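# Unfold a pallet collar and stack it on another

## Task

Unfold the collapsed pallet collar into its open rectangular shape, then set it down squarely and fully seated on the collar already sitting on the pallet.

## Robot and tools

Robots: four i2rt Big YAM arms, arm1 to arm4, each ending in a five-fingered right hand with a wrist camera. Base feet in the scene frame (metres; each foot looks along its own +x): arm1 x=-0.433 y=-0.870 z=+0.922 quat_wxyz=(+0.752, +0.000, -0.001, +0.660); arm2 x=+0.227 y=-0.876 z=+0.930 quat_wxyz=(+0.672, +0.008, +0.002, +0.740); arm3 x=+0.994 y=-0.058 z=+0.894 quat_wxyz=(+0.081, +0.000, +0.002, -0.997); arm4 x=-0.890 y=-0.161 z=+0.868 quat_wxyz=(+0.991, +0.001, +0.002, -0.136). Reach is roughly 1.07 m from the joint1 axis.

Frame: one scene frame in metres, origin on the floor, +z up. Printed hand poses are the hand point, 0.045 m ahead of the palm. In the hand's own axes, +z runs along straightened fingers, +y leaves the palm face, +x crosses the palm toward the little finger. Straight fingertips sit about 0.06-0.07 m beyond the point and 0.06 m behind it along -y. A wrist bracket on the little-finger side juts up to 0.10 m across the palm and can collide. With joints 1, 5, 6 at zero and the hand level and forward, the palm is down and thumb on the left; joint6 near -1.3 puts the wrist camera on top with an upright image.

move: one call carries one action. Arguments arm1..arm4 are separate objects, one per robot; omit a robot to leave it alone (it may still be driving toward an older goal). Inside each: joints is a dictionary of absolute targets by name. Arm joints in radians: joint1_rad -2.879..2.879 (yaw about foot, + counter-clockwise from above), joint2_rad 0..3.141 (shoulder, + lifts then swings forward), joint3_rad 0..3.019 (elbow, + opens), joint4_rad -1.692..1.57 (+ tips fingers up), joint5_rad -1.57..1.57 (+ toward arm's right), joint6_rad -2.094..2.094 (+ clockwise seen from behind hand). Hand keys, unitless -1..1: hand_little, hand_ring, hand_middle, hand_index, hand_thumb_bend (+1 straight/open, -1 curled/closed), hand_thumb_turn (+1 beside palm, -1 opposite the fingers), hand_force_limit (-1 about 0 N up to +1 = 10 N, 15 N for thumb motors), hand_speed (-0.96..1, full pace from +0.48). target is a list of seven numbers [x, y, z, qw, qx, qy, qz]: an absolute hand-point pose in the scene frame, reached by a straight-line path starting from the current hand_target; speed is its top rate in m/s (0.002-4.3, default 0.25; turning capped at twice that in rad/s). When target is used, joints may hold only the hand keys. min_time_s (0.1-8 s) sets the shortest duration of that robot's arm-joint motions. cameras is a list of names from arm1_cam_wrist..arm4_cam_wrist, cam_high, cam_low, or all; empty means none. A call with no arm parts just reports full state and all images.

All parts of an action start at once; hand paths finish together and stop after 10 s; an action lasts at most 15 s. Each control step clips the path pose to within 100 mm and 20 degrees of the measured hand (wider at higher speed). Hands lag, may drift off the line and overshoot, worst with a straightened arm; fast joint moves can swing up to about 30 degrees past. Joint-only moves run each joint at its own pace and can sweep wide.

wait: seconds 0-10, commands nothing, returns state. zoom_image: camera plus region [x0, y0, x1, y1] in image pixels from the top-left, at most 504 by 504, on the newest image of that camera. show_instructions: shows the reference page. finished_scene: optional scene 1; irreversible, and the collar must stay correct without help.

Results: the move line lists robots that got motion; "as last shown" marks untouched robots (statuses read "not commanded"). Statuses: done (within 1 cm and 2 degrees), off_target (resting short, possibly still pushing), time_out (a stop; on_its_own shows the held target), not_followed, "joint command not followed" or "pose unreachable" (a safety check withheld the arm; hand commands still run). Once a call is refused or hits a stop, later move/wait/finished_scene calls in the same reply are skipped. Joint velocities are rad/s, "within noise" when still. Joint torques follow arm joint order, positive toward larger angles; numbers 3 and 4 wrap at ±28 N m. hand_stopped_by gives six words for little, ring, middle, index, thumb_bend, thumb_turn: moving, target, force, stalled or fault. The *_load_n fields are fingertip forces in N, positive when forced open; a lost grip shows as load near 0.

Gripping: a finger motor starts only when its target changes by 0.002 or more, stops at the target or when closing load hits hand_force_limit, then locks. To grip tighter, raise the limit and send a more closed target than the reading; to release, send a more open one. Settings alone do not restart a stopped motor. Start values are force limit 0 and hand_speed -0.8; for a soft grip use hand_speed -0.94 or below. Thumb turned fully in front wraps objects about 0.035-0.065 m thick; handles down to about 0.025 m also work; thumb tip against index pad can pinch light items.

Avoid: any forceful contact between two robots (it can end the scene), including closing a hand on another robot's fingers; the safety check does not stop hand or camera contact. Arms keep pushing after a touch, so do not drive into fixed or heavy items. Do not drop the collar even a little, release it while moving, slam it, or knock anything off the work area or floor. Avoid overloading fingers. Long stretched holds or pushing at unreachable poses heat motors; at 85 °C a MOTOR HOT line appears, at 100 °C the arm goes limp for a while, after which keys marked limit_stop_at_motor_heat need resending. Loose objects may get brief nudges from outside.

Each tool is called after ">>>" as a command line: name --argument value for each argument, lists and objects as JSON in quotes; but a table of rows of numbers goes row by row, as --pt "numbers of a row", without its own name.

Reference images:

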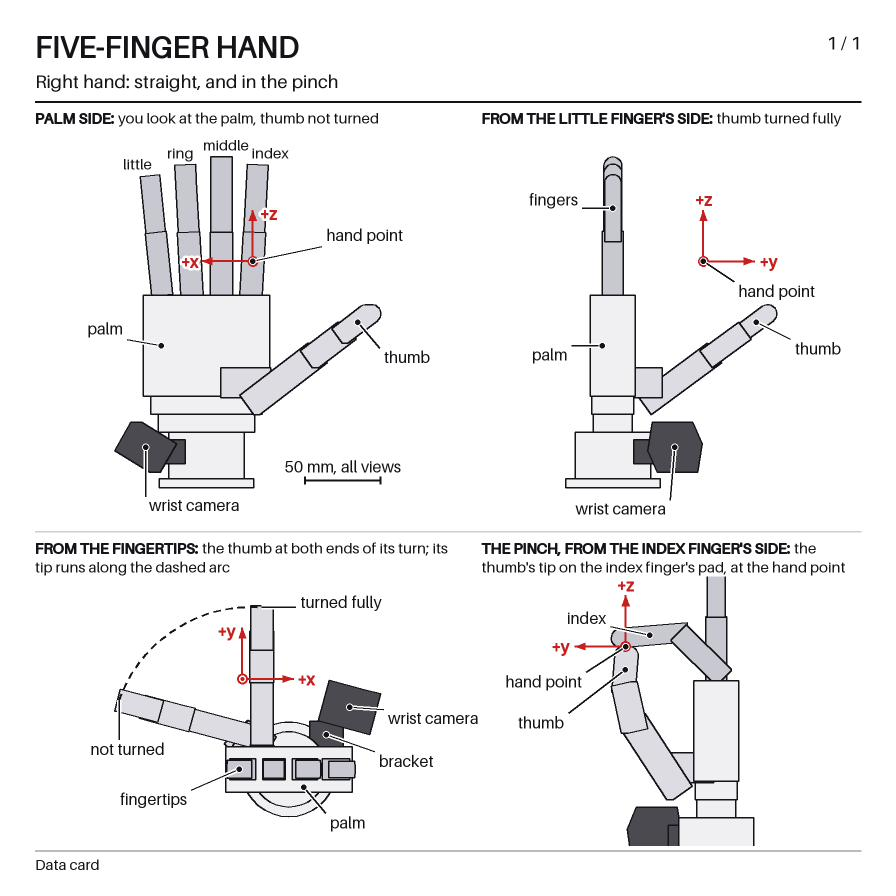

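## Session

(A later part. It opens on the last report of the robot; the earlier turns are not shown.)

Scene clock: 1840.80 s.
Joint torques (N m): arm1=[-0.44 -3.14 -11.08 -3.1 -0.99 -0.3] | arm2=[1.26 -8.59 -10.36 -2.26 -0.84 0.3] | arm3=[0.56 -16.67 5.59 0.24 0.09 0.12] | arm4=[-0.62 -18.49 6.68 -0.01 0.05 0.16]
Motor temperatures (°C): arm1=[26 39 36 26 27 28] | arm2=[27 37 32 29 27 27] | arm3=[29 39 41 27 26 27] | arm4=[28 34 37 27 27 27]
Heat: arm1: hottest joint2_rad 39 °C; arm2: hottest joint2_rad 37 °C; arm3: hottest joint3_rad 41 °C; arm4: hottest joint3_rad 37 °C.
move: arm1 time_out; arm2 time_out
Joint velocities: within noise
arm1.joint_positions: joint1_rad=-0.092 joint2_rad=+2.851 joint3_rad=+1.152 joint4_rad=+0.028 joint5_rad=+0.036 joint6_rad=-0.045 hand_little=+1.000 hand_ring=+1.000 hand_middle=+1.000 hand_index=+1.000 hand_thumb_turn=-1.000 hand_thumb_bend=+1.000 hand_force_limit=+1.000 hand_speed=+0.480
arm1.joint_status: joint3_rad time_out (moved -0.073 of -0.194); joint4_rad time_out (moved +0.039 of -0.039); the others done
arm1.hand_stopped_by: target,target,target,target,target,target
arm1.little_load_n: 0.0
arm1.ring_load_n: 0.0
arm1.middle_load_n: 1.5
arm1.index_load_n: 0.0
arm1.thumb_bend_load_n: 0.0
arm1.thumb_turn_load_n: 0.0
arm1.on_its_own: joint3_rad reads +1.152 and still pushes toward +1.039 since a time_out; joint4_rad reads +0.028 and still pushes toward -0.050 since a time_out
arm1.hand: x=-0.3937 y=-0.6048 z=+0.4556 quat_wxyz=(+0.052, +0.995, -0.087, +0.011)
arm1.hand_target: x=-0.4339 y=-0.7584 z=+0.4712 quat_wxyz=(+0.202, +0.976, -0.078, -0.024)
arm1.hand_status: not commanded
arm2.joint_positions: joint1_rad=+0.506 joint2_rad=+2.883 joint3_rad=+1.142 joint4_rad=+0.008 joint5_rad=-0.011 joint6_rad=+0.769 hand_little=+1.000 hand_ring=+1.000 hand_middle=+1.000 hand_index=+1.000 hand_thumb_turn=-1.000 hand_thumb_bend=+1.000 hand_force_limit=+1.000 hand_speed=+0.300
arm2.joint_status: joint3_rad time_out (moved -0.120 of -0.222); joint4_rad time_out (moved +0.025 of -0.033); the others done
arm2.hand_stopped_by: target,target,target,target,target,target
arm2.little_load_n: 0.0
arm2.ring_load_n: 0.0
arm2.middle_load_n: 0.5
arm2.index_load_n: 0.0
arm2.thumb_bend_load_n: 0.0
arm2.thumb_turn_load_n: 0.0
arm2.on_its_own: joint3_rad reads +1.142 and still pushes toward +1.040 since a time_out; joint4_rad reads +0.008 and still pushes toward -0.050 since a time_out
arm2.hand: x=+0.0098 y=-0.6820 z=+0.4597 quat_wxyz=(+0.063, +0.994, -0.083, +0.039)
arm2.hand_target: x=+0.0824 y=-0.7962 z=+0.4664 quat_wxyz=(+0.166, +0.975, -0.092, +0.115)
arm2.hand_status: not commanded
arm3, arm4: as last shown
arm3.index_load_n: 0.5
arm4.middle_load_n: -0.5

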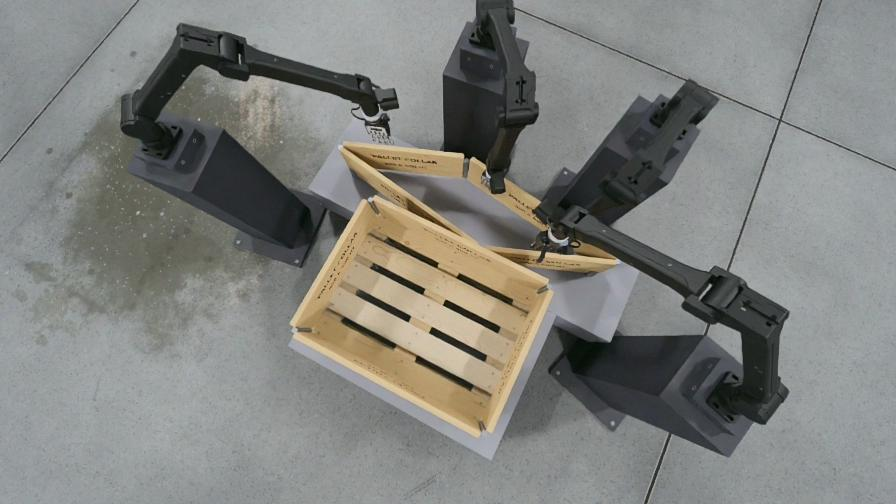

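>>> move --arm1 '{"target":[-0.39,-0.592,0.46,0,0.9966,-0.0828,0],"speed":0.1}' --arm2 '{"target":[0.01,-0.668,0.465,0,0.9966,-0.0828,0],"speed":0.1}' --cameras '["cam_high","cam_low","arm3_cam_wrist","arm4_cam_wrist"]'

Scene clock: 1864.77 s.
Joint torques (N m): arm1=[-2.08 -12.45 -2.22 0.28 -0.09 -0.34] | arm2=[-0.15 -16.73 -2.5 1.22 -0.09 -0.02] | arm3=[0.56 -16.67 5.59 0.25 0.08 0.12] | arm4=[-0.26 -18.73 6.69 -0.05 0.06 0.16]
Motor temperatures (°C): arm1=[26 37 39 27 28 28] | arm2=[27 36 33 29 28 27] | arm3=[29 39 40 27 26 27] | arm4=[28 33 36 27 26 27]
Heat: arm1: hottest joint3_rad 39 °C; arm2: hottest joint2_rad 36 °C; arm3: hottest joint3_rad 40 °C; arm4: hottest joint3_rad 36 °C.
move: arm1 done; arm2 done
Joint velocities: within noise
arm1.joint_positions: joint1_rad=-0.098 joint2_rad=+2.839 joint3_rad=+1.107 joint4_rad=+0.146 joint5_rad=+0.003 joint6_rad=-0.062 hand_little=+1.000 hand_ring=+1.000 hand_middle=+1.000 hand_index=+1.000 hand_thumb_turn=-1.000 hand_thumb_bend=+1.000 hand_force_limit=+1.000 hand_speed=+0.480
arm1.joint_status: not commanded
arm1.hand_stopped_by: target,target,target,target,target,target
arm1.little_load_n: 0.0
arm1.ring_load_n: 0.0
arm1.middle_load_n: 0.0
arm1.index_load_n: 0.0
arm1.thumb_bend_load_n: -0.5
arm1.thumb_turn_load_n: 0.0
arm1.hand: x=-0.3953 y=-0.5942 z=+0.4563 quat_wxyz=(+0.007, +0.997, -0.083, +0.001)
arm1.hand_target: x=-0.3900 y=-0.5920 z=+0.4599 quat_wxyz=(+0.000, +0.997, -0.083, +0.000)
arm1.hand_status: done (0.007 m and 0.8 deg from the pose sent, 0.014 m and 6.1 deg at the start; pose on its path clipped on 23 of 77 steps)
arm2.joint_positions: joint1_rad=+0.501 joint2_rad=+2.865 joint3_rad=+1.059 joint4_rad=+0.213 joint5_rad=+0.008 joint6_rad=+0.761 hand_little=+1.000 hand_ring=+1.000 hand_middle=+1.000 hand_index=+1.000 hand_thumb_turn=-1.000 hand_thumb_bend=+1.000 hand_force_limit=+1.000 hand_speed=+0.300
arm2.joint_status: not commanded
arm2.hand_stopped_by: target,target,target,target,target,target
arm2.little_load_n: 0.0
arm2.ring_load_n: 0.0
arm2.middle_load_n: 0.0
arm2.index_load_n: 0.5
arm2.thumb_bend_load_n: 0.0
arm2.thumb_turn_load_n: 0.0
arm2.hand: x=+0.0082 y=-0.6700 z=+0.4638 quat_wxyz=(+0.003, +0.997, -0.082, +0.003)
arm2.hand_target: x=+0.0101 y=-0.6682 z=+0.4650 quat_wxyz=(+0.000, +0.997, -0.083, +0.000)
arm2.hand_status: done (0.003 m and 0.5 deg from the pose sent, 0.015 m and 8.5 deg at the start; pose on its path clipped on 15 of 77 steps)
arm3: as last shown
arm3.index_load_n: 0.0
arm4.joint_positions: joint1_rad=-0.048 joint2_rad=+2.349 joint3_rad=+1.830 joint4_rad=-1.018 joint5_rad=-0.001 joint6_rad=+0.926 hand_little=+1.000 hand_ring=+1.000 hand_middle=+1.000 hand_index=+1.000 hand_thumb_turn=-1.000 hand_thumb_bend=+0.200 hand_force_limit=+1.000 hand_speed=+0.300
arm4.joint_status: not commanded
arm4.hand_stopped_by: target,target,target,target,target,target
arm4.little_load_n: 0.0
arm4.ring_load_n: 0.0
arm4.middle_load_n: 0.0
arm4.index_load_n: 0.0
arm4.thumb_bend_load_n: 0.0
arm4.thumb_turn_load_n: 0.5
arm4.hand: x=-0.2385 y=-0.3075 z=+0.7603 quat_wxyz=(-0.014, +0.161, -0.987, +0.007)
arm4.hand_target: x=-0.2459 y=-0.3001 z=+0.7502 quat_wxyz=(+0.000, +0.157, -0.988, +0.000)
arm4.hand_status: not commanded
pictures: arm3_cam_wrist, arm4_cam_wrist, cam_high, cam_low
led back after a hold (arm1 arm): the arm was led back toward your command in small steps, so it may still be short of it.
pose unreachable (arm1 arm): on one or more control steps of this call this arm could not follow its commanded pose, so it was not sent that pose on those steps. It may still have moved: this result reports where it is.
cause: moving toward the commanded pose would bring a part of the arm too close to another arm (a part of this arm and the arm4 arm's hand, at the place that arm is still heading or pushing toward).
arm3_cam_wrist: T_world_to_cam=[[0.52231, -0.85266, 0.01268, -0.73473], [-0.73811, -0.4446, 0.50747, -0.26858], [-0.42706, -0.27442, -0.86157, 0.75075]] pos_world=[0.50614, -0.53986, 0.79244]
arm4_cam_wrist: T_world_to_cam=[[-0.52267, 0.8525, 0.00764, 0.12971], [0.73528, 0.44623, 0.51014, -0.07112], [0.43148, 0.27225, -0.86006, 0.95443]] pos_world=[-0.29173, -0.33869, 0.85616]

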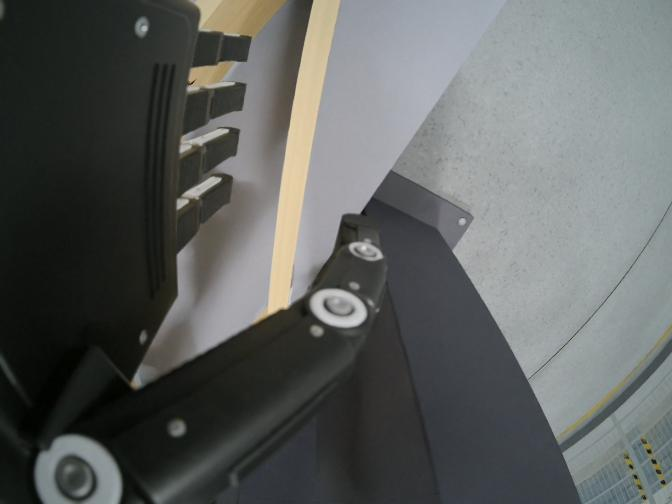

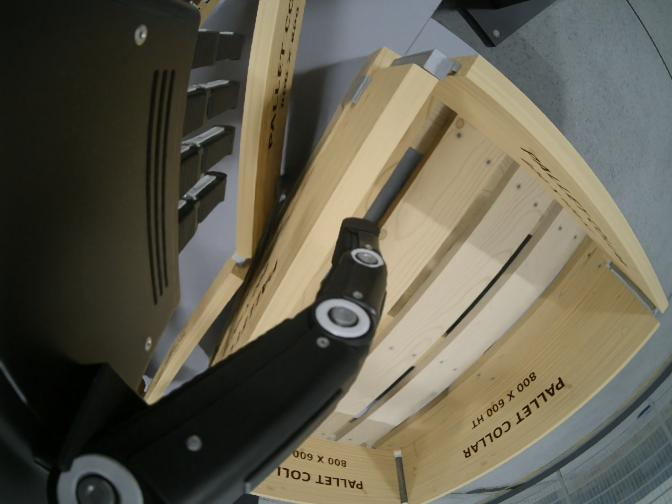

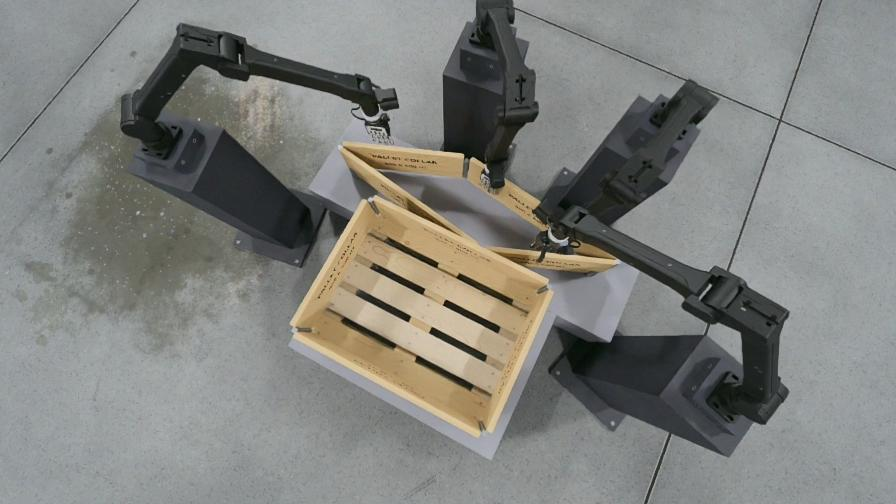

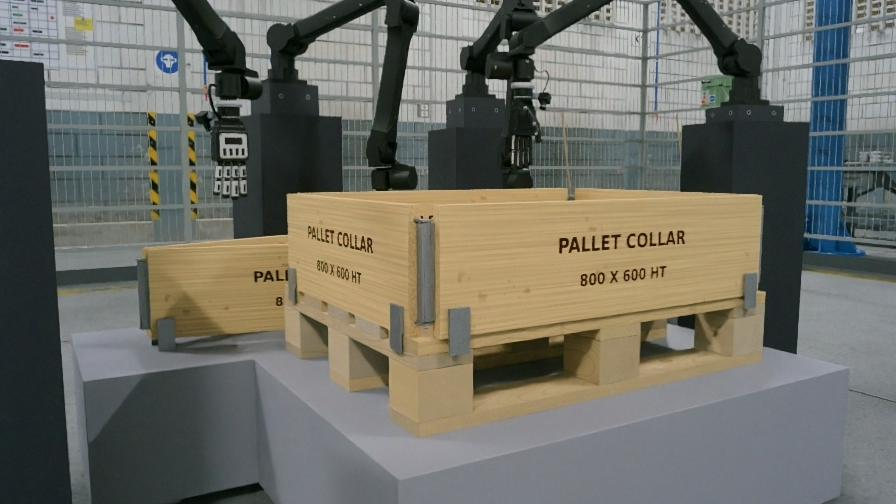

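>>> zoom_image --camera "cam_high" --region '[320, 120, 480, 220]'

>>> zoom_image --camera "cam_high" --region '[440, 140, 640, 300]'

Scaled by 3.150.

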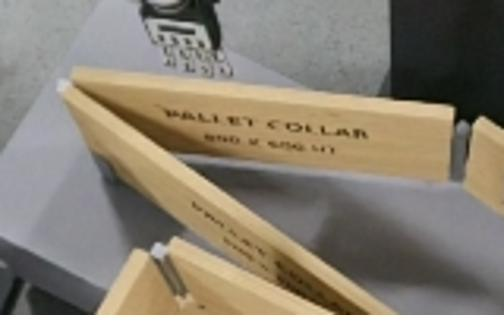

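Scaled by 2.520.

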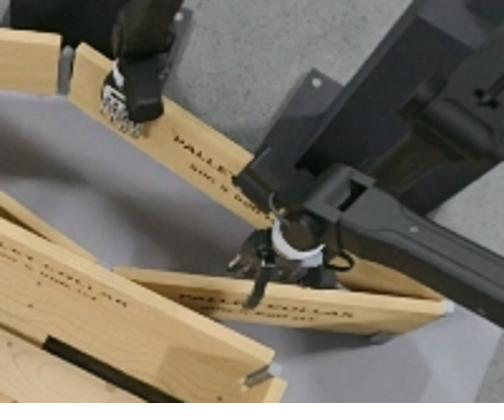

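>>> zoom_image --camera "arm4_cam_wrist" --region '[120, 0, 400, 210]'

>>> zoom_image --camera "arm4_cam_wrist" --region '[120, 190, 400, 400]'

>>> zoom_image --camera "arm3_cam_wrist" --region '[160, 0, 440, 320]'

Scaled by 1.800 from the camera's image (finer frame: 960x720).

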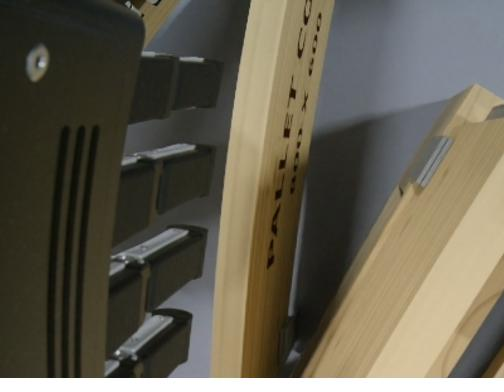

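Scaled by 1.800 from the camera's image (finer frame: 960x720).

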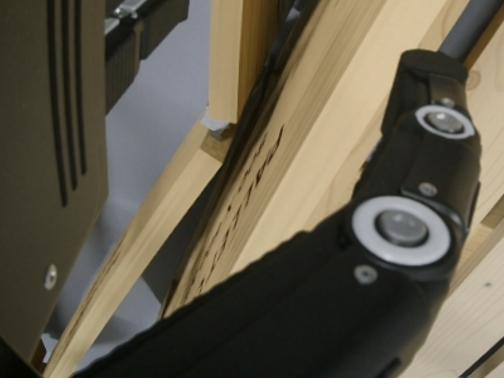

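Scaled by 1.575 from the camera's image (finer frame: 960x720).

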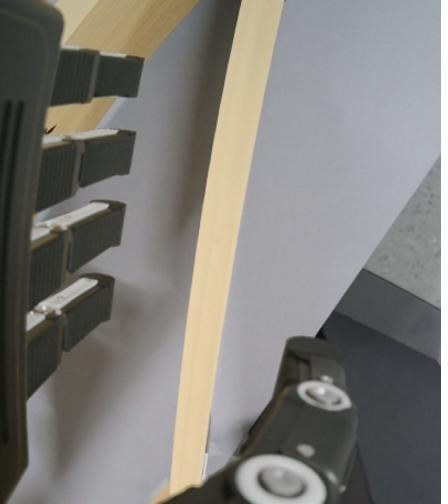

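>>> move --arm3 '{"target":[0.451,-0.568,0.66,0,0.9825,0.1865,0],"speed":0.15}' --arm4 '{"target":[-0.178,-0.3485,0.66,0,0.1908,-0.9816,0],"speed":0.15}' --cameras '["cam_high","arm3_cam_wrist","arm4_cam_wrist"]'

Scene clock: 1934.23 s.
Joint torques (N m): arm1=[-2.02 -12.45 -2.21 0.25 -0.08 -0.34] | arm2=[0.03 -16.5 -2.5 1.09 -0.08 -0.03] | arm3=[-0.44 -16.32 8.28 0.13 0.07 -0.05] | arm4=[-1.73 -20.6 11.23 -0.18 0.02 -0.13]
Motor temperatures (°C): arm1=[25 39 36 26 27 28] | arm2=[27 37 32 29 27 27] | arm3=[29 40 39 27 26 27] | arm4=[28 33 36 27 26 27]
Heat: arm1: hottest joint2_rad 39 °C; arm2: hottest joint2_rad 37 °C; arm3: hottest joint2_rad 40 °C; arm4: hottest joint3_rad 36 °C.
move: arm3 off_target; arm4 off_target
Joint velocities: within noise
arm1, arm2: as last shown
arm1.ring_load_n: 0.5
arm1.thumb_bend_load_n: 0.0
arm2.index_load_n: 0.0
arm3.joint_positions: joint1_rad=+0.535 joint2_rad=+2.593 joint3_rad=+1.965 joint4_rad=-0.934 joint5_rad=-0.006 joint6_rad=+1.897 hand_little=+1.000 hand_ring=+1.000 hand_middle=+1.000 hand_index=+1.000 hand_thumb_turn=-1.000 hand_thumb_bend=+0.200 hand_force_limit=+1.000 hand_speed=+0.300
arm3.joint_status: not commanded
arm3.hand_stopped_by: target,target,target,target,target,target
arm3.little_load_n: 0.0
arm3.ring_load_n: -0.5
arm3.middle_load_n: 0.0
arm3.index_load_n: 0.0
arm3.thumb_bend_load_n: 0.0
arm3.thumb_turn_load_n: 0.0
arm3.hand: x=+0.4568 y=-0.5695 z=+0.6705 quat_wxyz=(-0.003, -0.983, -0.185, +0.002)
arm3.hand_target: x=+0.4514 y=-0.5677 z=+0.6603 quat_wxyz=(+0.000, -0.982, -0.186, +0.000)
arm3.hand_status: off_target (0.012 m and 0.5 deg from the pose sent, 0.038 m and 4.2 deg at the start)
arm4.joint_positions: joint1_rad=-0.067 joint2_rad=+2.733 joint3_rad=+2.308 joint4_rad=-1.158 joint5_rad=-0.001 joint6_rad=+0.857 hand_little=+1.000 hand_ring=+1.000 hand_middle=+1.000 hand_index=+1.000 hand_thumb_turn=-1.000 hand_thumb_bend=+0.200 hand_force_limit=+1.000 hand_speed=+0.300
arm4.joint_status: not commanded
arm4.hand_stopped_by: target,target,target,target,target,target
arm4.little_load_n: 0.0
arm4.ring_load_n: 0.0
arm4.middle_load_n: 0.0
arm4.index_load_n: 0.0
arm4.thumb_bend_load_n: 0.0
arm4.thumb_turn_load_n: 0.0
arm4.hand: x=-0.1859 y=-0.3409 z=+0.6585 quat_wxyz=(+0.006, +0.186, -0.983, -0.004)
arm4.hand_target: x=-0.1784 y=-0.3484 z=+0.6603 quat_wxyz=(-0.001, +0.191, -0.982, +0.000)
arm4.hand_status: off_target (0.011 m and 1.1 deg from the pose sent, 0.124 m and 3.9 deg at the start)
pictures: arm3_cam_wrist, arm4_cam_wrist, cam_high
arm3_cam_wrist: T_world_to_cam=[[0.57301, -0.81951, 0.00804, -0.73615], [-0.71965, -0.49844, 0.48338, -0.27474], [-0.39212, -0.28277, -0.87538, 0.71685]] pos_world=[0.5052, -0.53752, 0.76623]
arm4_cam_wrist: T_world_to_cam=[[-0.56318, 0.8252, 0.04322, 0.1462], [0.73403, 0.47556, 0.48482, -0.01661], [0.37952, 0.30477, -0.87355, 0.86352]] pos_world=[-0.23319, -0.37591, 0.75606]

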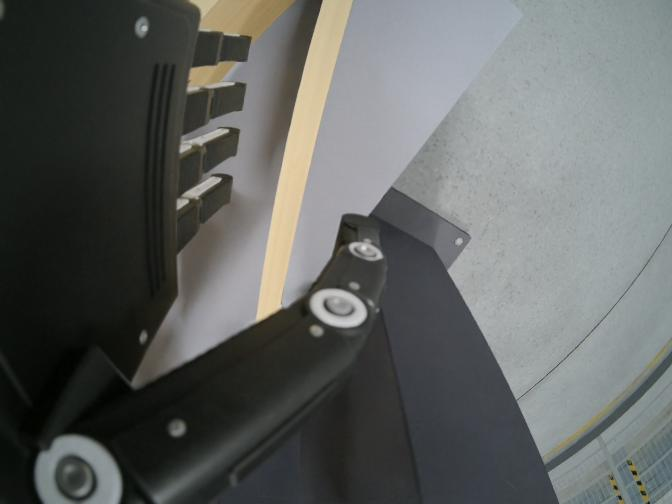

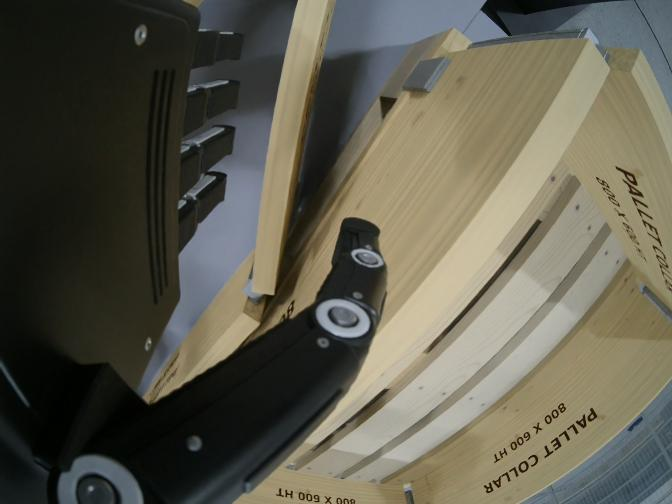

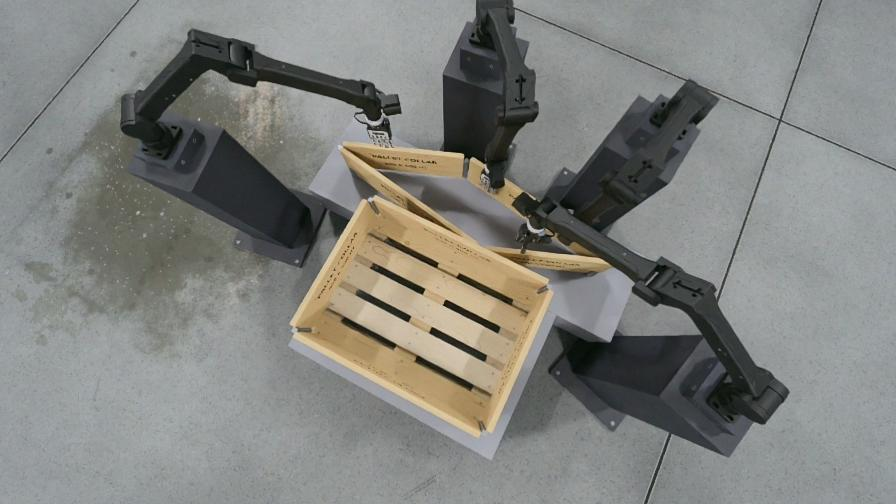

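>>> move --arm3 '{"target":[0.4465,-0.566,0.56,0,0.9825,0.1865,0],"speed":0.12}' --arm4 '{"target":[-0.172,-0.3575,0.56,0,0.1908,-0.9816,0],"speed":0.12}' --cameras '["arm3_cam_wrist","arm4_cam_wrist"]'

Scene clock: 1939.33 s.
Joint torques (N m): arm1=[-1.9 -12.4 -2.21 0.25 -0.08 -0.33] | arm2=[-0.38 -16.15 -2.36 1.22 -0.08 -0.04] | arm3=[-0.44 -17.08 7.73 0.59 0.08 -0.05] | arm4=[-1.67 -21.48 11.41 -0.16 0.06 -0.16]
Motor temperatures (°C): arm1=[25 39 36 26 27 28] | arm2=[27 37 32 29 27 27] | arm3=[29 40 40 27 26 27] | arm4=[28 33 36 27 26 27]
Heat: arm1: hottest joint2_rad 39 °C; arm2: hottest joint2_rad 37 °C; arm3: hottest joint2_rad 40 °C; arm4: hottest joint3_rad 36 °C.
move: arm3 off_target; arm4 done
Joint velocities: within noise
arm1, arm2: as last shown
arm3.joint_positions: joint1_rad=+0.530 joint2_rad=+2.810 joint3_rad=+2.110 joint4_rad=-0.879 joint5_rad=-0.006 joint6_rad=+1.891 hand_little=+1.000 hand_ring=+1.000 hand_middle=+1.000 hand_index=+1.000 hand_thumb_turn=-1.000 hand_thumb_bend=+0.200 hand_force_limit=+1.000 hand_speed=+0.300
arm3.joint_status: not commanded
arm3.hand_stopped_by: target,target,target,target,target,target
arm3.little_load_n: 0.0
arm3.ring_load_n: 0.0
arm3.middle_load_n: 0.0
arm3.index_load_n: 0.0
arm3.thumb_bend_load_n: 0.0
arm3.thumb_turn_load_n: 0.0
arm3.hand: x=+0.4546 y=-0.5661 z=+0.5672 quat_wxyz=(+0.002, -0.983, -0.185, -0.005)
arm3.hand_target: x=+0.4468 y=-0.5659 z=+0.5604 quat_wxyz=(+0.000, -0.982, -0.187, +0.000)
arm3.hand_status: off_target (0.011 m and 0.6 deg from the pose sent, 0.111 m and 0.5 deg at the start)
arm4.joint_positions: joint1_rad=-0.073 joint2_rad=+2.998 joint3_rad=+2.580 joint4_rad=-1.162 joint5_rad=-0.001 joint6_rad=+0.848 hand_little=+1.000 hand_ring=+1.000 hand_middle=+1.000 hand_index=+1.000 hand_thumb_turn=-1.000 hand_thumb_bend=+0.200 hand_force_limit=+1.000 hand_speed=+0.300
arm4.joint_status: not commanded
arm4.hand_stopped_by: target,target,target,target,target,target
arm4.little_load_n: 0.0
arm4.ring_load_n: 0.0
arm4.middle_load_n: 0.0
arm4.index_load_n: 0.0
arm4.thumb_bend_load_n: 0.0
arm4.thumb_turn_load_n: 0.0
arm4.hand: x=-0.1771 y=-0.3485 z=+0.5593 quat_wxyz=(+0.006, +0.187, -0.982, -0.004)
arm4.hand_target: x=-0.1724 y=-0.3575 z=+0.5603 quat_wxyz=(-0.001, +0.190, -0.982, +0.001)
arm4.hand_status: done (0.010 m and 0.9 deg from the pose sent, 0.101 m and 1.1 deg at the start)
arm3_cam_wrist: T_world_to_cam=[[0.57348, -0.8192, 0.00655, -0.73043], [-0.72569, -0.50428, 0.46806, -0.21657], [-0.38013, -0.27317, -0.88367, 0.63132]] pos_world=[0.5017, -0.53512, 0.66403]
arm4_cam_wrist: T_world_to_cam=[[-0.56545, 0.82371, 0.04197, 0.16148], [0.73202, 0.47776, 0.48569, 0.02858], [0.38002, 0.30535, -0.87312, 0.77597]] pos_world=[-0.2245, -0.38361, 0.65687]

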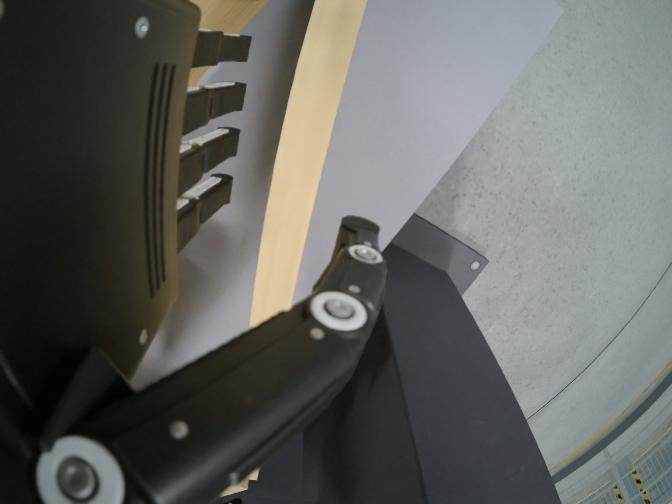

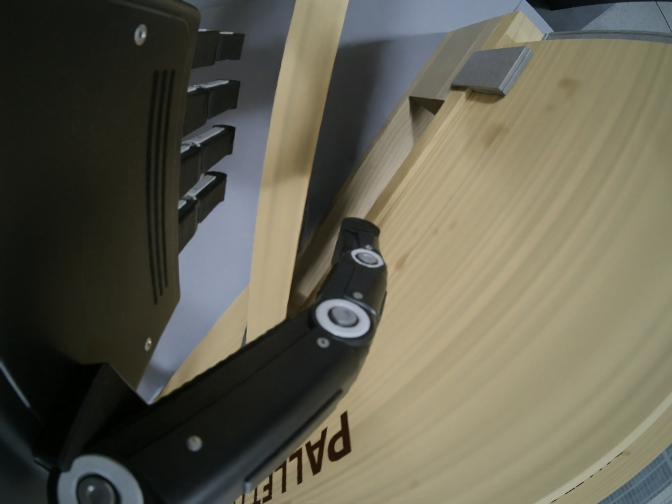

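>>> move --arm3 '{"target":[0.4445,-0.567,0.455,0,0.9825,0.1865,0],"speed":0.1}' --arm4 '{"target":[-0.171,-0.3585,0.46,0,0.1908,-0.9816,0],"speed":0.1}' --cameras '["arm3_cam_wrist","arm4_cam_wrist","cam_high"]'

Scene clock: 1946.57 s.
Joint torques (N m): arm1=[-1.96 -12.51 -2.21 0.27 -0.08 -0.33] | arm2=[-1.03 -16.5 -2.58 1.26 -0.08 -0.04] | arm3=[-0.38 -16.26 7.92 0.24 0.19 0] | arm4=[-1.61 -20.95 6.23 1.57 0.43 0.11]
Motor temperatures (°C): arm1=[25 39 36 26 27 28] | arm2=[27 37 32 29 27 27] | arm3=[29 40 40 27 26 27] | arm4=[28 33 37 27 26 27]
Heat: arm1: hottest joint2_rad 39 °C; arm2: hottest joint2_rad 37 °C; arm3: hottest joint2_rad 40 °C; arm4: hottest joint3_rad 37 °C.
move: arm3 off_target; arm4 off_target
Joint velocities: within noise
arm1, arm2: as last shown
arm1.ring_load_n: 0.0
arm2.little_load_n: 0.5
arm2.ring_load_n: -0.5
arm3.joint_positions: joint1_rad=+0.530 joint2_rad=+3.074 joint3_rad=+2.404 joint4_rad=-0.878 joint5_rad=-0.009 joint6_rad=+1.885 hand_little=+1.000 hand_ring=+1.000 hand_middle=+1.000 hand_index=+1.000 hand_thumb_turn=-1.000 hand_thumb_bend=+0.200 hand_force_limit=+1.000 hand_speed=+0.300
arm3.joint_status: not commanded
arm3.hand_stopped_by: target,target,target,target,target,target
arm3.little_load_n: 0.0
arm3.ring_load_n: 0.0
arm3.middle_load_n: 0.0
arm3.index_load_n: 0.0
arm3.thumb_bend_load_n: 0.5
arm3.thumb_turn_load_n: 0.0
arm3.hand: x=+0.4417 y=-0.5772 z=+0.4760 quat_wxyz=(-0.007, -0.982, -0.188, +0.007)
arm3.hand_target: x=+0.4455 y=-0.5664 z=+0.4557 quat_wxyz=(+0.000, -0.982, -0.186, +0.000)
arm3.hand_status: off_target (0.024 m and 1.2 deg from the pose sent, 0.113 m and 0.7 deg at the start)
arm4.joint_positions: joint1_rad=-0.072 joint2_rad=+3.143 joint3_rad=+2.652 joint4_rad=-0.976 joint5_rad=+0.006 joint6_rad=+0.848 hand_little=+1.000 hand_ring=+1.000 hand_middle=+1.000 hand_index=+1.000 hand_thumb_turn=-1.000 hand_thumb_bend=+0.200 hand_force_limit=+1.000 hand_speed=+0.300
arm4.joint_status: not commanded
arm4.hand_stopped_by: target,target,target,target,target,target
arm4.little_load_n: 0.0
arm4.ring_load_n: 0.0
arm4.middle_load_n: 0.0
arm4.index_load_n: 0.0
arm4.thumb_bend_load_n: 2.0
arm4.thumb_turn_load_n: -0.5
arm4.hand: x=-0.1653 y=-0.3531 z=+0.4785 quat_wxyz=(-0.042, +0.187, -0.981, +0.028)
arm4.hand_target: x=-0.1731 y=-0.3576 z=+0.4621 quat_wxyz=(-0.040, +0.179, -0.983, +0.032)
arm4.hand_status: off_target (0.020 m and 5.8 deg from the pose sent, 0.100 m and 0.9 deg at the start; a joint's target at an end of its range on 37 of 53 steps)
arm3_cam_wrist: T_world_to_cam=[[0.5779, -0.81601, 0.01239, -0.73441], [-0.71286, -0.49735, 0.49444, -0.20301], [-0.39731, -0.29457, -0.86912, 0.53107]] pos_world=[0.4907, -0.54382, 0.57104]
arm4_cam_wrist: T_world_to_cam=[[-0.5654, 0.82298, -0.05507, 0.22157], [0.67715, 0.50126, 0.5387, 0.03526], [0.47095, 0.26729, -0.84069, 0.68839]] pos_world=[-0.22279, -0.38403, 0.57193]

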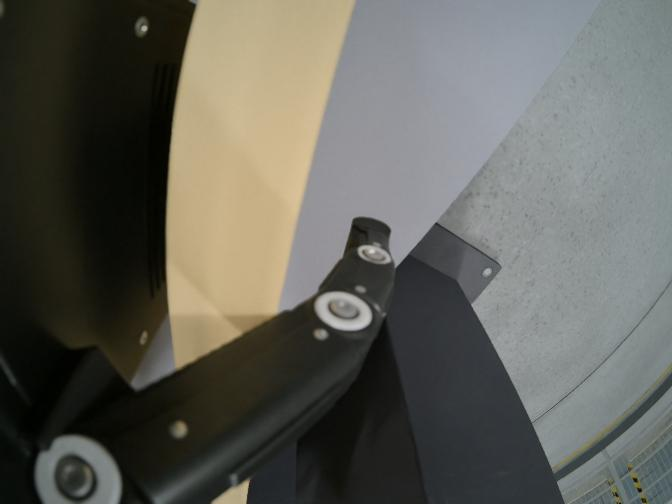

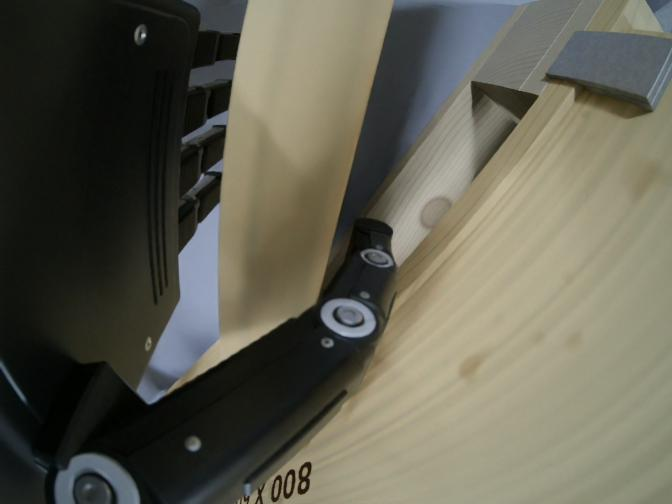

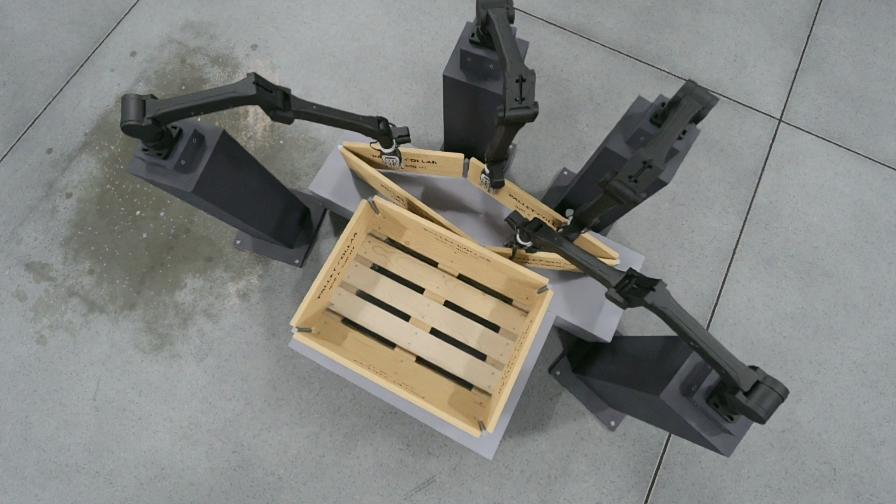

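>>> move --arm1 '{"target":[-0.39,-0.6,0.456,0,0.9969,-0.0785,0],"speed":0.1,"joints":{"hand_speed":-0.75,"hand_force_limit":1,"hand_thumb_bend":-0.6}}' --arm2 '{"target":[0.01,-0.678,0.46,0,0.9969,-0.0785,0],"speed":0.1,"joints":{"hand_speed":-0.75,"hand_force_limit":1,"hand_thumb_bend":-0.6}}' --arm3 '{"target":[0.45,-0.583,0.475,0,0.9825,0.1865,0],"speed":0.1,"joints":{"hand_speed":-0.75,"hand_force_limit":1,"hand_thumb_bend":-0.6}}' --arm4 '{"target":[-0.181,-0.342,0.488,0,0.1908,-0.9816,0],"speed":0.1,"joints":{"hand_speed":-0.75,"hand_force_limit":1,"hand_thumb_bend":-0.6}}' --cameras '["all"]'

Scene clock: 1963.93 s.
Joint torques (N m): arm1=[-2.02 -11.34 -1.78 -0.09 0.11 -0.46] | arm2=[0.91 -14.33 -2.43 1.42 0.01 0.14] | arm3=[0.03 -18.49 7.06 0.09 0.22 -0.03] | arm4=[-0.79 -21.13 10.89 0.21 0.14 0.11]
Motor temperatures (°C): arm1=[25 39 36 26 27 28] | arm2=[27 37 32 29 27 27] | arm3=[29 41 40 26 26 27] | arm4=[28 34 37 27 26 27]
Heat: arm1: hottest joint2_rad 39 °C; arm2: hottest joint2_rad 37 °C; arm3: hottest joint2_rad 41 °C; arm4: hottest joint3_rad 37 °C.
move: arm1 off_target; arm2 off_target; arm3 off_target; arm4 off_target
Joint velocities: within noise
arm1.joint_positions: joint1_rad=-0.103 joint2_rad=+2.839 joint3_rad=+1.094 joint4_rad=+0.179 joint5_rad=-0.003 joint6_rad=-0.060 hand_little=+1.000 hand_ring=+1.000 hand_middle=+1.000 hand_index=+1.000 hand_thumb_turn=-1.000 hand_thumb_bend=-0.369 hand_force_limit=+1.000 hand_speed=-0.750
arm1.joint_status: hand_thumb_bend off_target (ended at -0.369, target -0.600); the others done
arm1.hand_stopped_by: target,target,target,target,force,target
arm1.little_load_n: 0.0
arm1.ring_load_n: 0.0
arm1.middle_load_n: 0.0
arm1.index_load_n: 0.0
arm1.thumb_bend_load_n: 14.5
arm1.thumb_turn_load_n: 4.0
arm1.hand: x=-0.3950 y=-0.5936 z=+0.4560 quat_wxyz=(-0.003, +0.996, -0.087, -0.001)
arm1.hand_target: x=-0.3902 y=-0.6001 z=+0.4560 quat_wxyz=(+0.000, +0.997, -0.079, +0.000)
arm1.hand_status: done (0.008 m and 1.0 deg from the pose sent, 0.008 m and 1.0 deg at the start)
arm2.joint_positions: joint1_rad=+0.503 joint2_rad=+2.866 joint3_rad=+1.055 joint4_rad=+0.236 joint5_rad=+0.005 joint6_rad=+0.751 hand_little=+1.000 hand_ring=+1.000 hand_middle=+1.000 hand_index=+1.000 hand_thumb_turn=-1.000 hand_thumb_bend=-0.428 hand_force_limit=+1.000 hand_speed=-0.750
arm2.joint_status: hand_thumb_bend off_target (ended at -0.428, target -0.600); the others done
arm2.hand_stopped_by: target,target,target,target,force,target
arm2.little_load_n: 0.0
arm2.ring_load_n: 0.0
arm2.middle_load_n: 0.0
arm2.index_load_n: 0.0
arm2.thumb_bend_load_n: 15.0
arm2.thumb_turn_load_n: 1.0
arm2.hand: x=+0.0060 y=-0.6686 z=+0.4638 quat_wxyz=(-0.003, +0.997, -0.076, -0.004)
arm2.hand_target: x=+0.0101 y=-0.6779 z=+0.4602 quat_wxyz=(+0.000, +0.997, -0.078, +0.000)
arm2.hand_status: off_target (0.011 m and 0.7 deg from the pose sent, 0.009 m and 0.6 deg at the start)
arm3.joint_positions: joint1_rad=+0.546 joint2_rad=+3.074 joint3_rad=+2.404 joint4_rad=-0.898 joint5_rad=-0.010 joint6_rad=+1.910 hand_little=+1.000 hand_ring=+1.000 hand_middle=+1.000 hand_index=+1.000 hand_thumb_turn=-1.000 hand_thumb_bend=-0.409 hand_force_limit=+1.000 hand_speed=-0.750
arm3.joint_status: hand_thumb_bend off_target (ended at -0.409, target -0.600); the others done
arm3.hand_stopped_by: target,target,target,target,force,target
arm3.little_load_n: 0.0
arm3.ring_load_n: 0.0
arm3.middle_load_n: 0.0
arm3.index_load_n: 0.0
arm3.thumb_bend_load_n: 15.5
arm3.thumb_turn_load_n: 0.5
arm3.hand: x=+0.4527 y=-0.5827 z=+0.4751 quat_wxyz=(-0.003, -0.983, -0.183, -0.002)
arm3.hand_target: x=+0.4501 y=-0.5830 z=+0.4750 quat_wxyz=(+0.000, -0.982, -0.186, +0.000)
arm3.hand_status: done (0.003 m and 0.5 deg from the pose sent, 0.010 m and 1.2 deg at the start)
arm4.joint_positions: joint1_rad=-0.069 joint2_rad=+3.142 joint3_rad=+2.666 joint4_rad=-1.114 joint5_rad=-0.003 joint6_rad=+0.839 hand_little=+1.000 hand_ring=+1.000 hand_middle=+1.000 hand_index=+1.000 hand_thumb_turn=-1.000 hand_thumb_bend=-0.418 hand_force_limit=+1.000 hand_speed=-0.750
arm4.joint_status: hand_thumb_bend off_target (ended at -0.418, target -0.600); the others done
arm4.hand_stopped_by: target,target,target,target,force,target
arm4.little_load_n: 0.0
arm4.ring_load_n: 0.0
arm4.middle_load_n: 0.0
arm4.index_load_n: 0.0
arm4.thumb_bend_load_n: 13.5
arm4.thumb_turn_load_n: 1.0
arm4.hand: x=-0.1936 y=-0.3390 z=+0.4851 quat_wxyz=(+0.009, +0.194, -0.981, -0.007)
arm4.hand_target: x=-0.1816 y=-0.3417 z=+0.4887 quat_wxyz=(-0.003, +0.190, -0.982, +0.002)
arm4.hand_status: off_target (0.013 m and 1.3 deg from the pose sent, 0.022 m and 5.8 deg at the start; a joint's target at an end of its range on 123 of 127 steps)
pictures: arm1_cam_wrist, arm2_cam_wrist, arm3_cam_wrist, arm4_cam_wrist, cam_high, cam_low
arm1_cam_wrist: T_world_to_cam=[[0.09166, -0.99533, -0.03038, -0.53738], [-0.86574, -0.09473, 0.49144, -0.61664], [-0.49202, -0.01875, -0.87038, 0.30764]] pos_world=[-0.33323, -0.58751, 0.55448]
arm2_cam_wrist: T_world_to_cam=[[0.13883, -0.99032, 0.00017, -0.66575], [-0.87152, -0.1221, 0.47492, -0.29271], [-0.4703, -0.06608, -0.88003, 0.48543]] pos_world=[0.06562, -0.66297, 0.56632]
arm3_cam_wrist: T_world_to_cam=[[0.57079, -0.82101, 0.01159, -0.74456], [-0.72481, -0.49717, 0.47693, -0.1837], [-0.3858, -0.28063, -0.87886, 0.54058]] pos_world=[0.5004, -0.55092, 0.57134]
arm4_cam_wrist: T_world_to_cam=[[-0.57635, 0.81566, 0.05026, 0.13864], [0.72882, 0.48522, 0.48309, 0.0754], [0.36965, 0.31505, -0.87413, 0.71621]] pos_world=[-0.2398, -0.37532, 0.58267]

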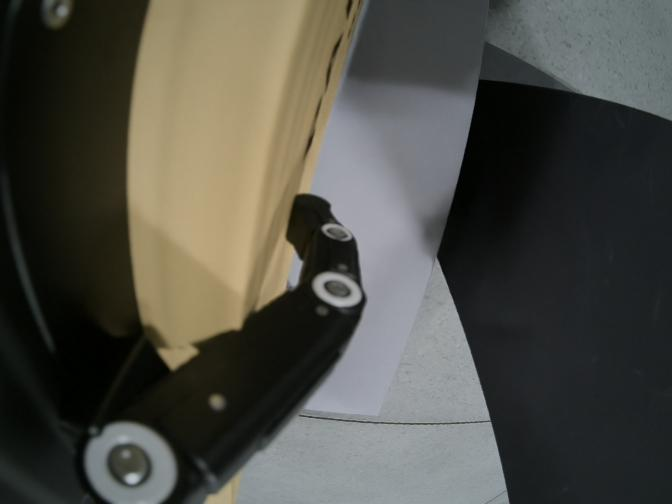

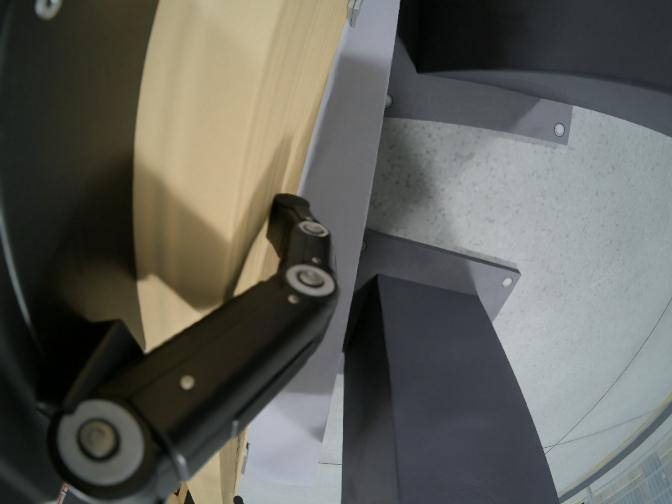

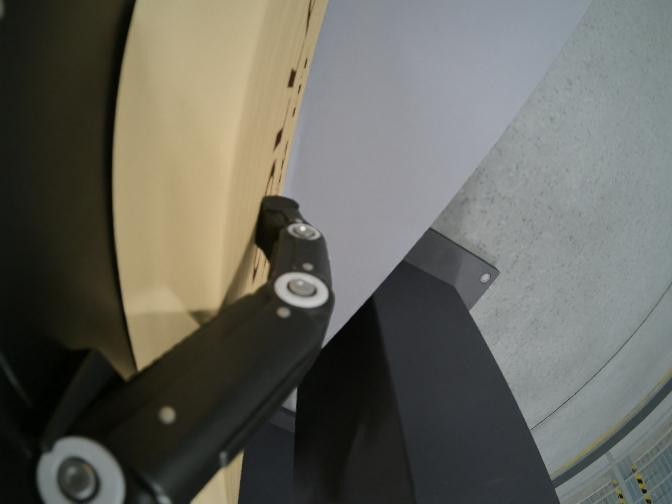

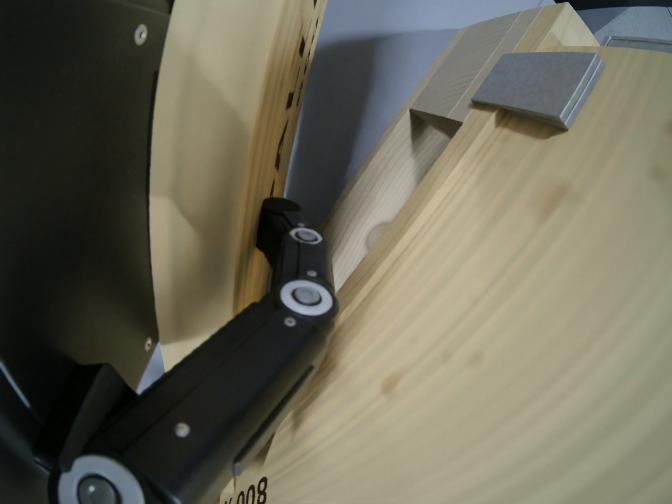

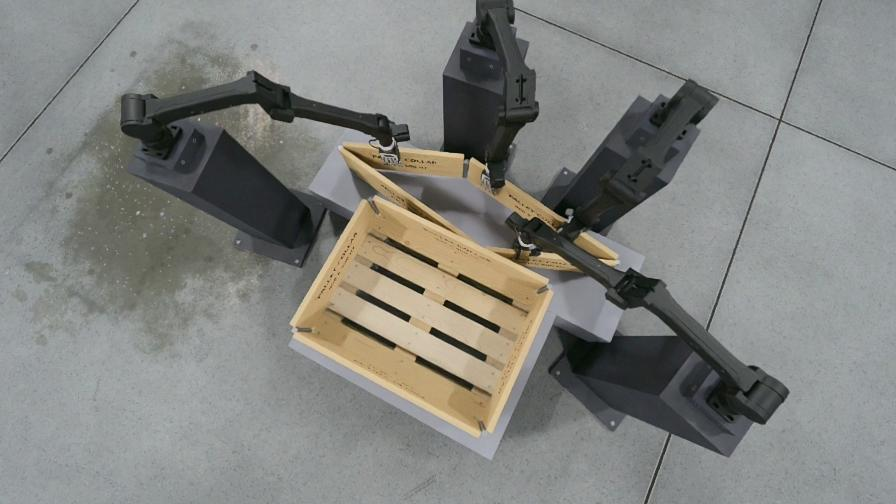

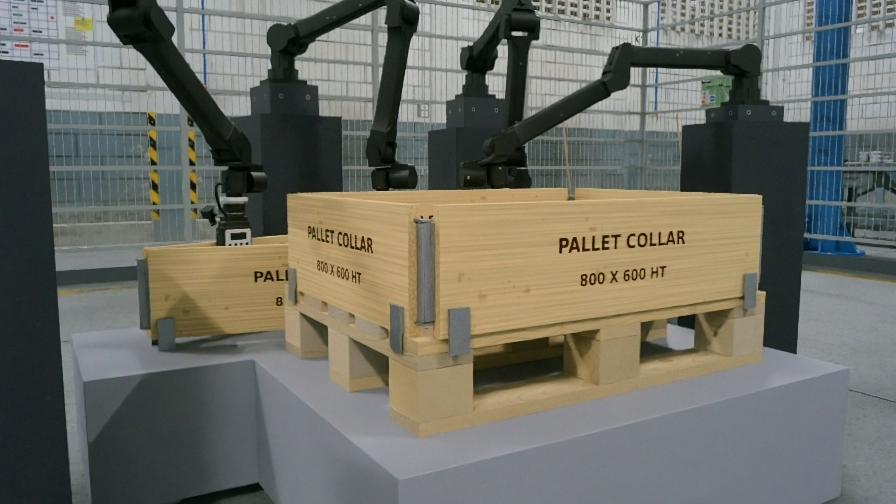

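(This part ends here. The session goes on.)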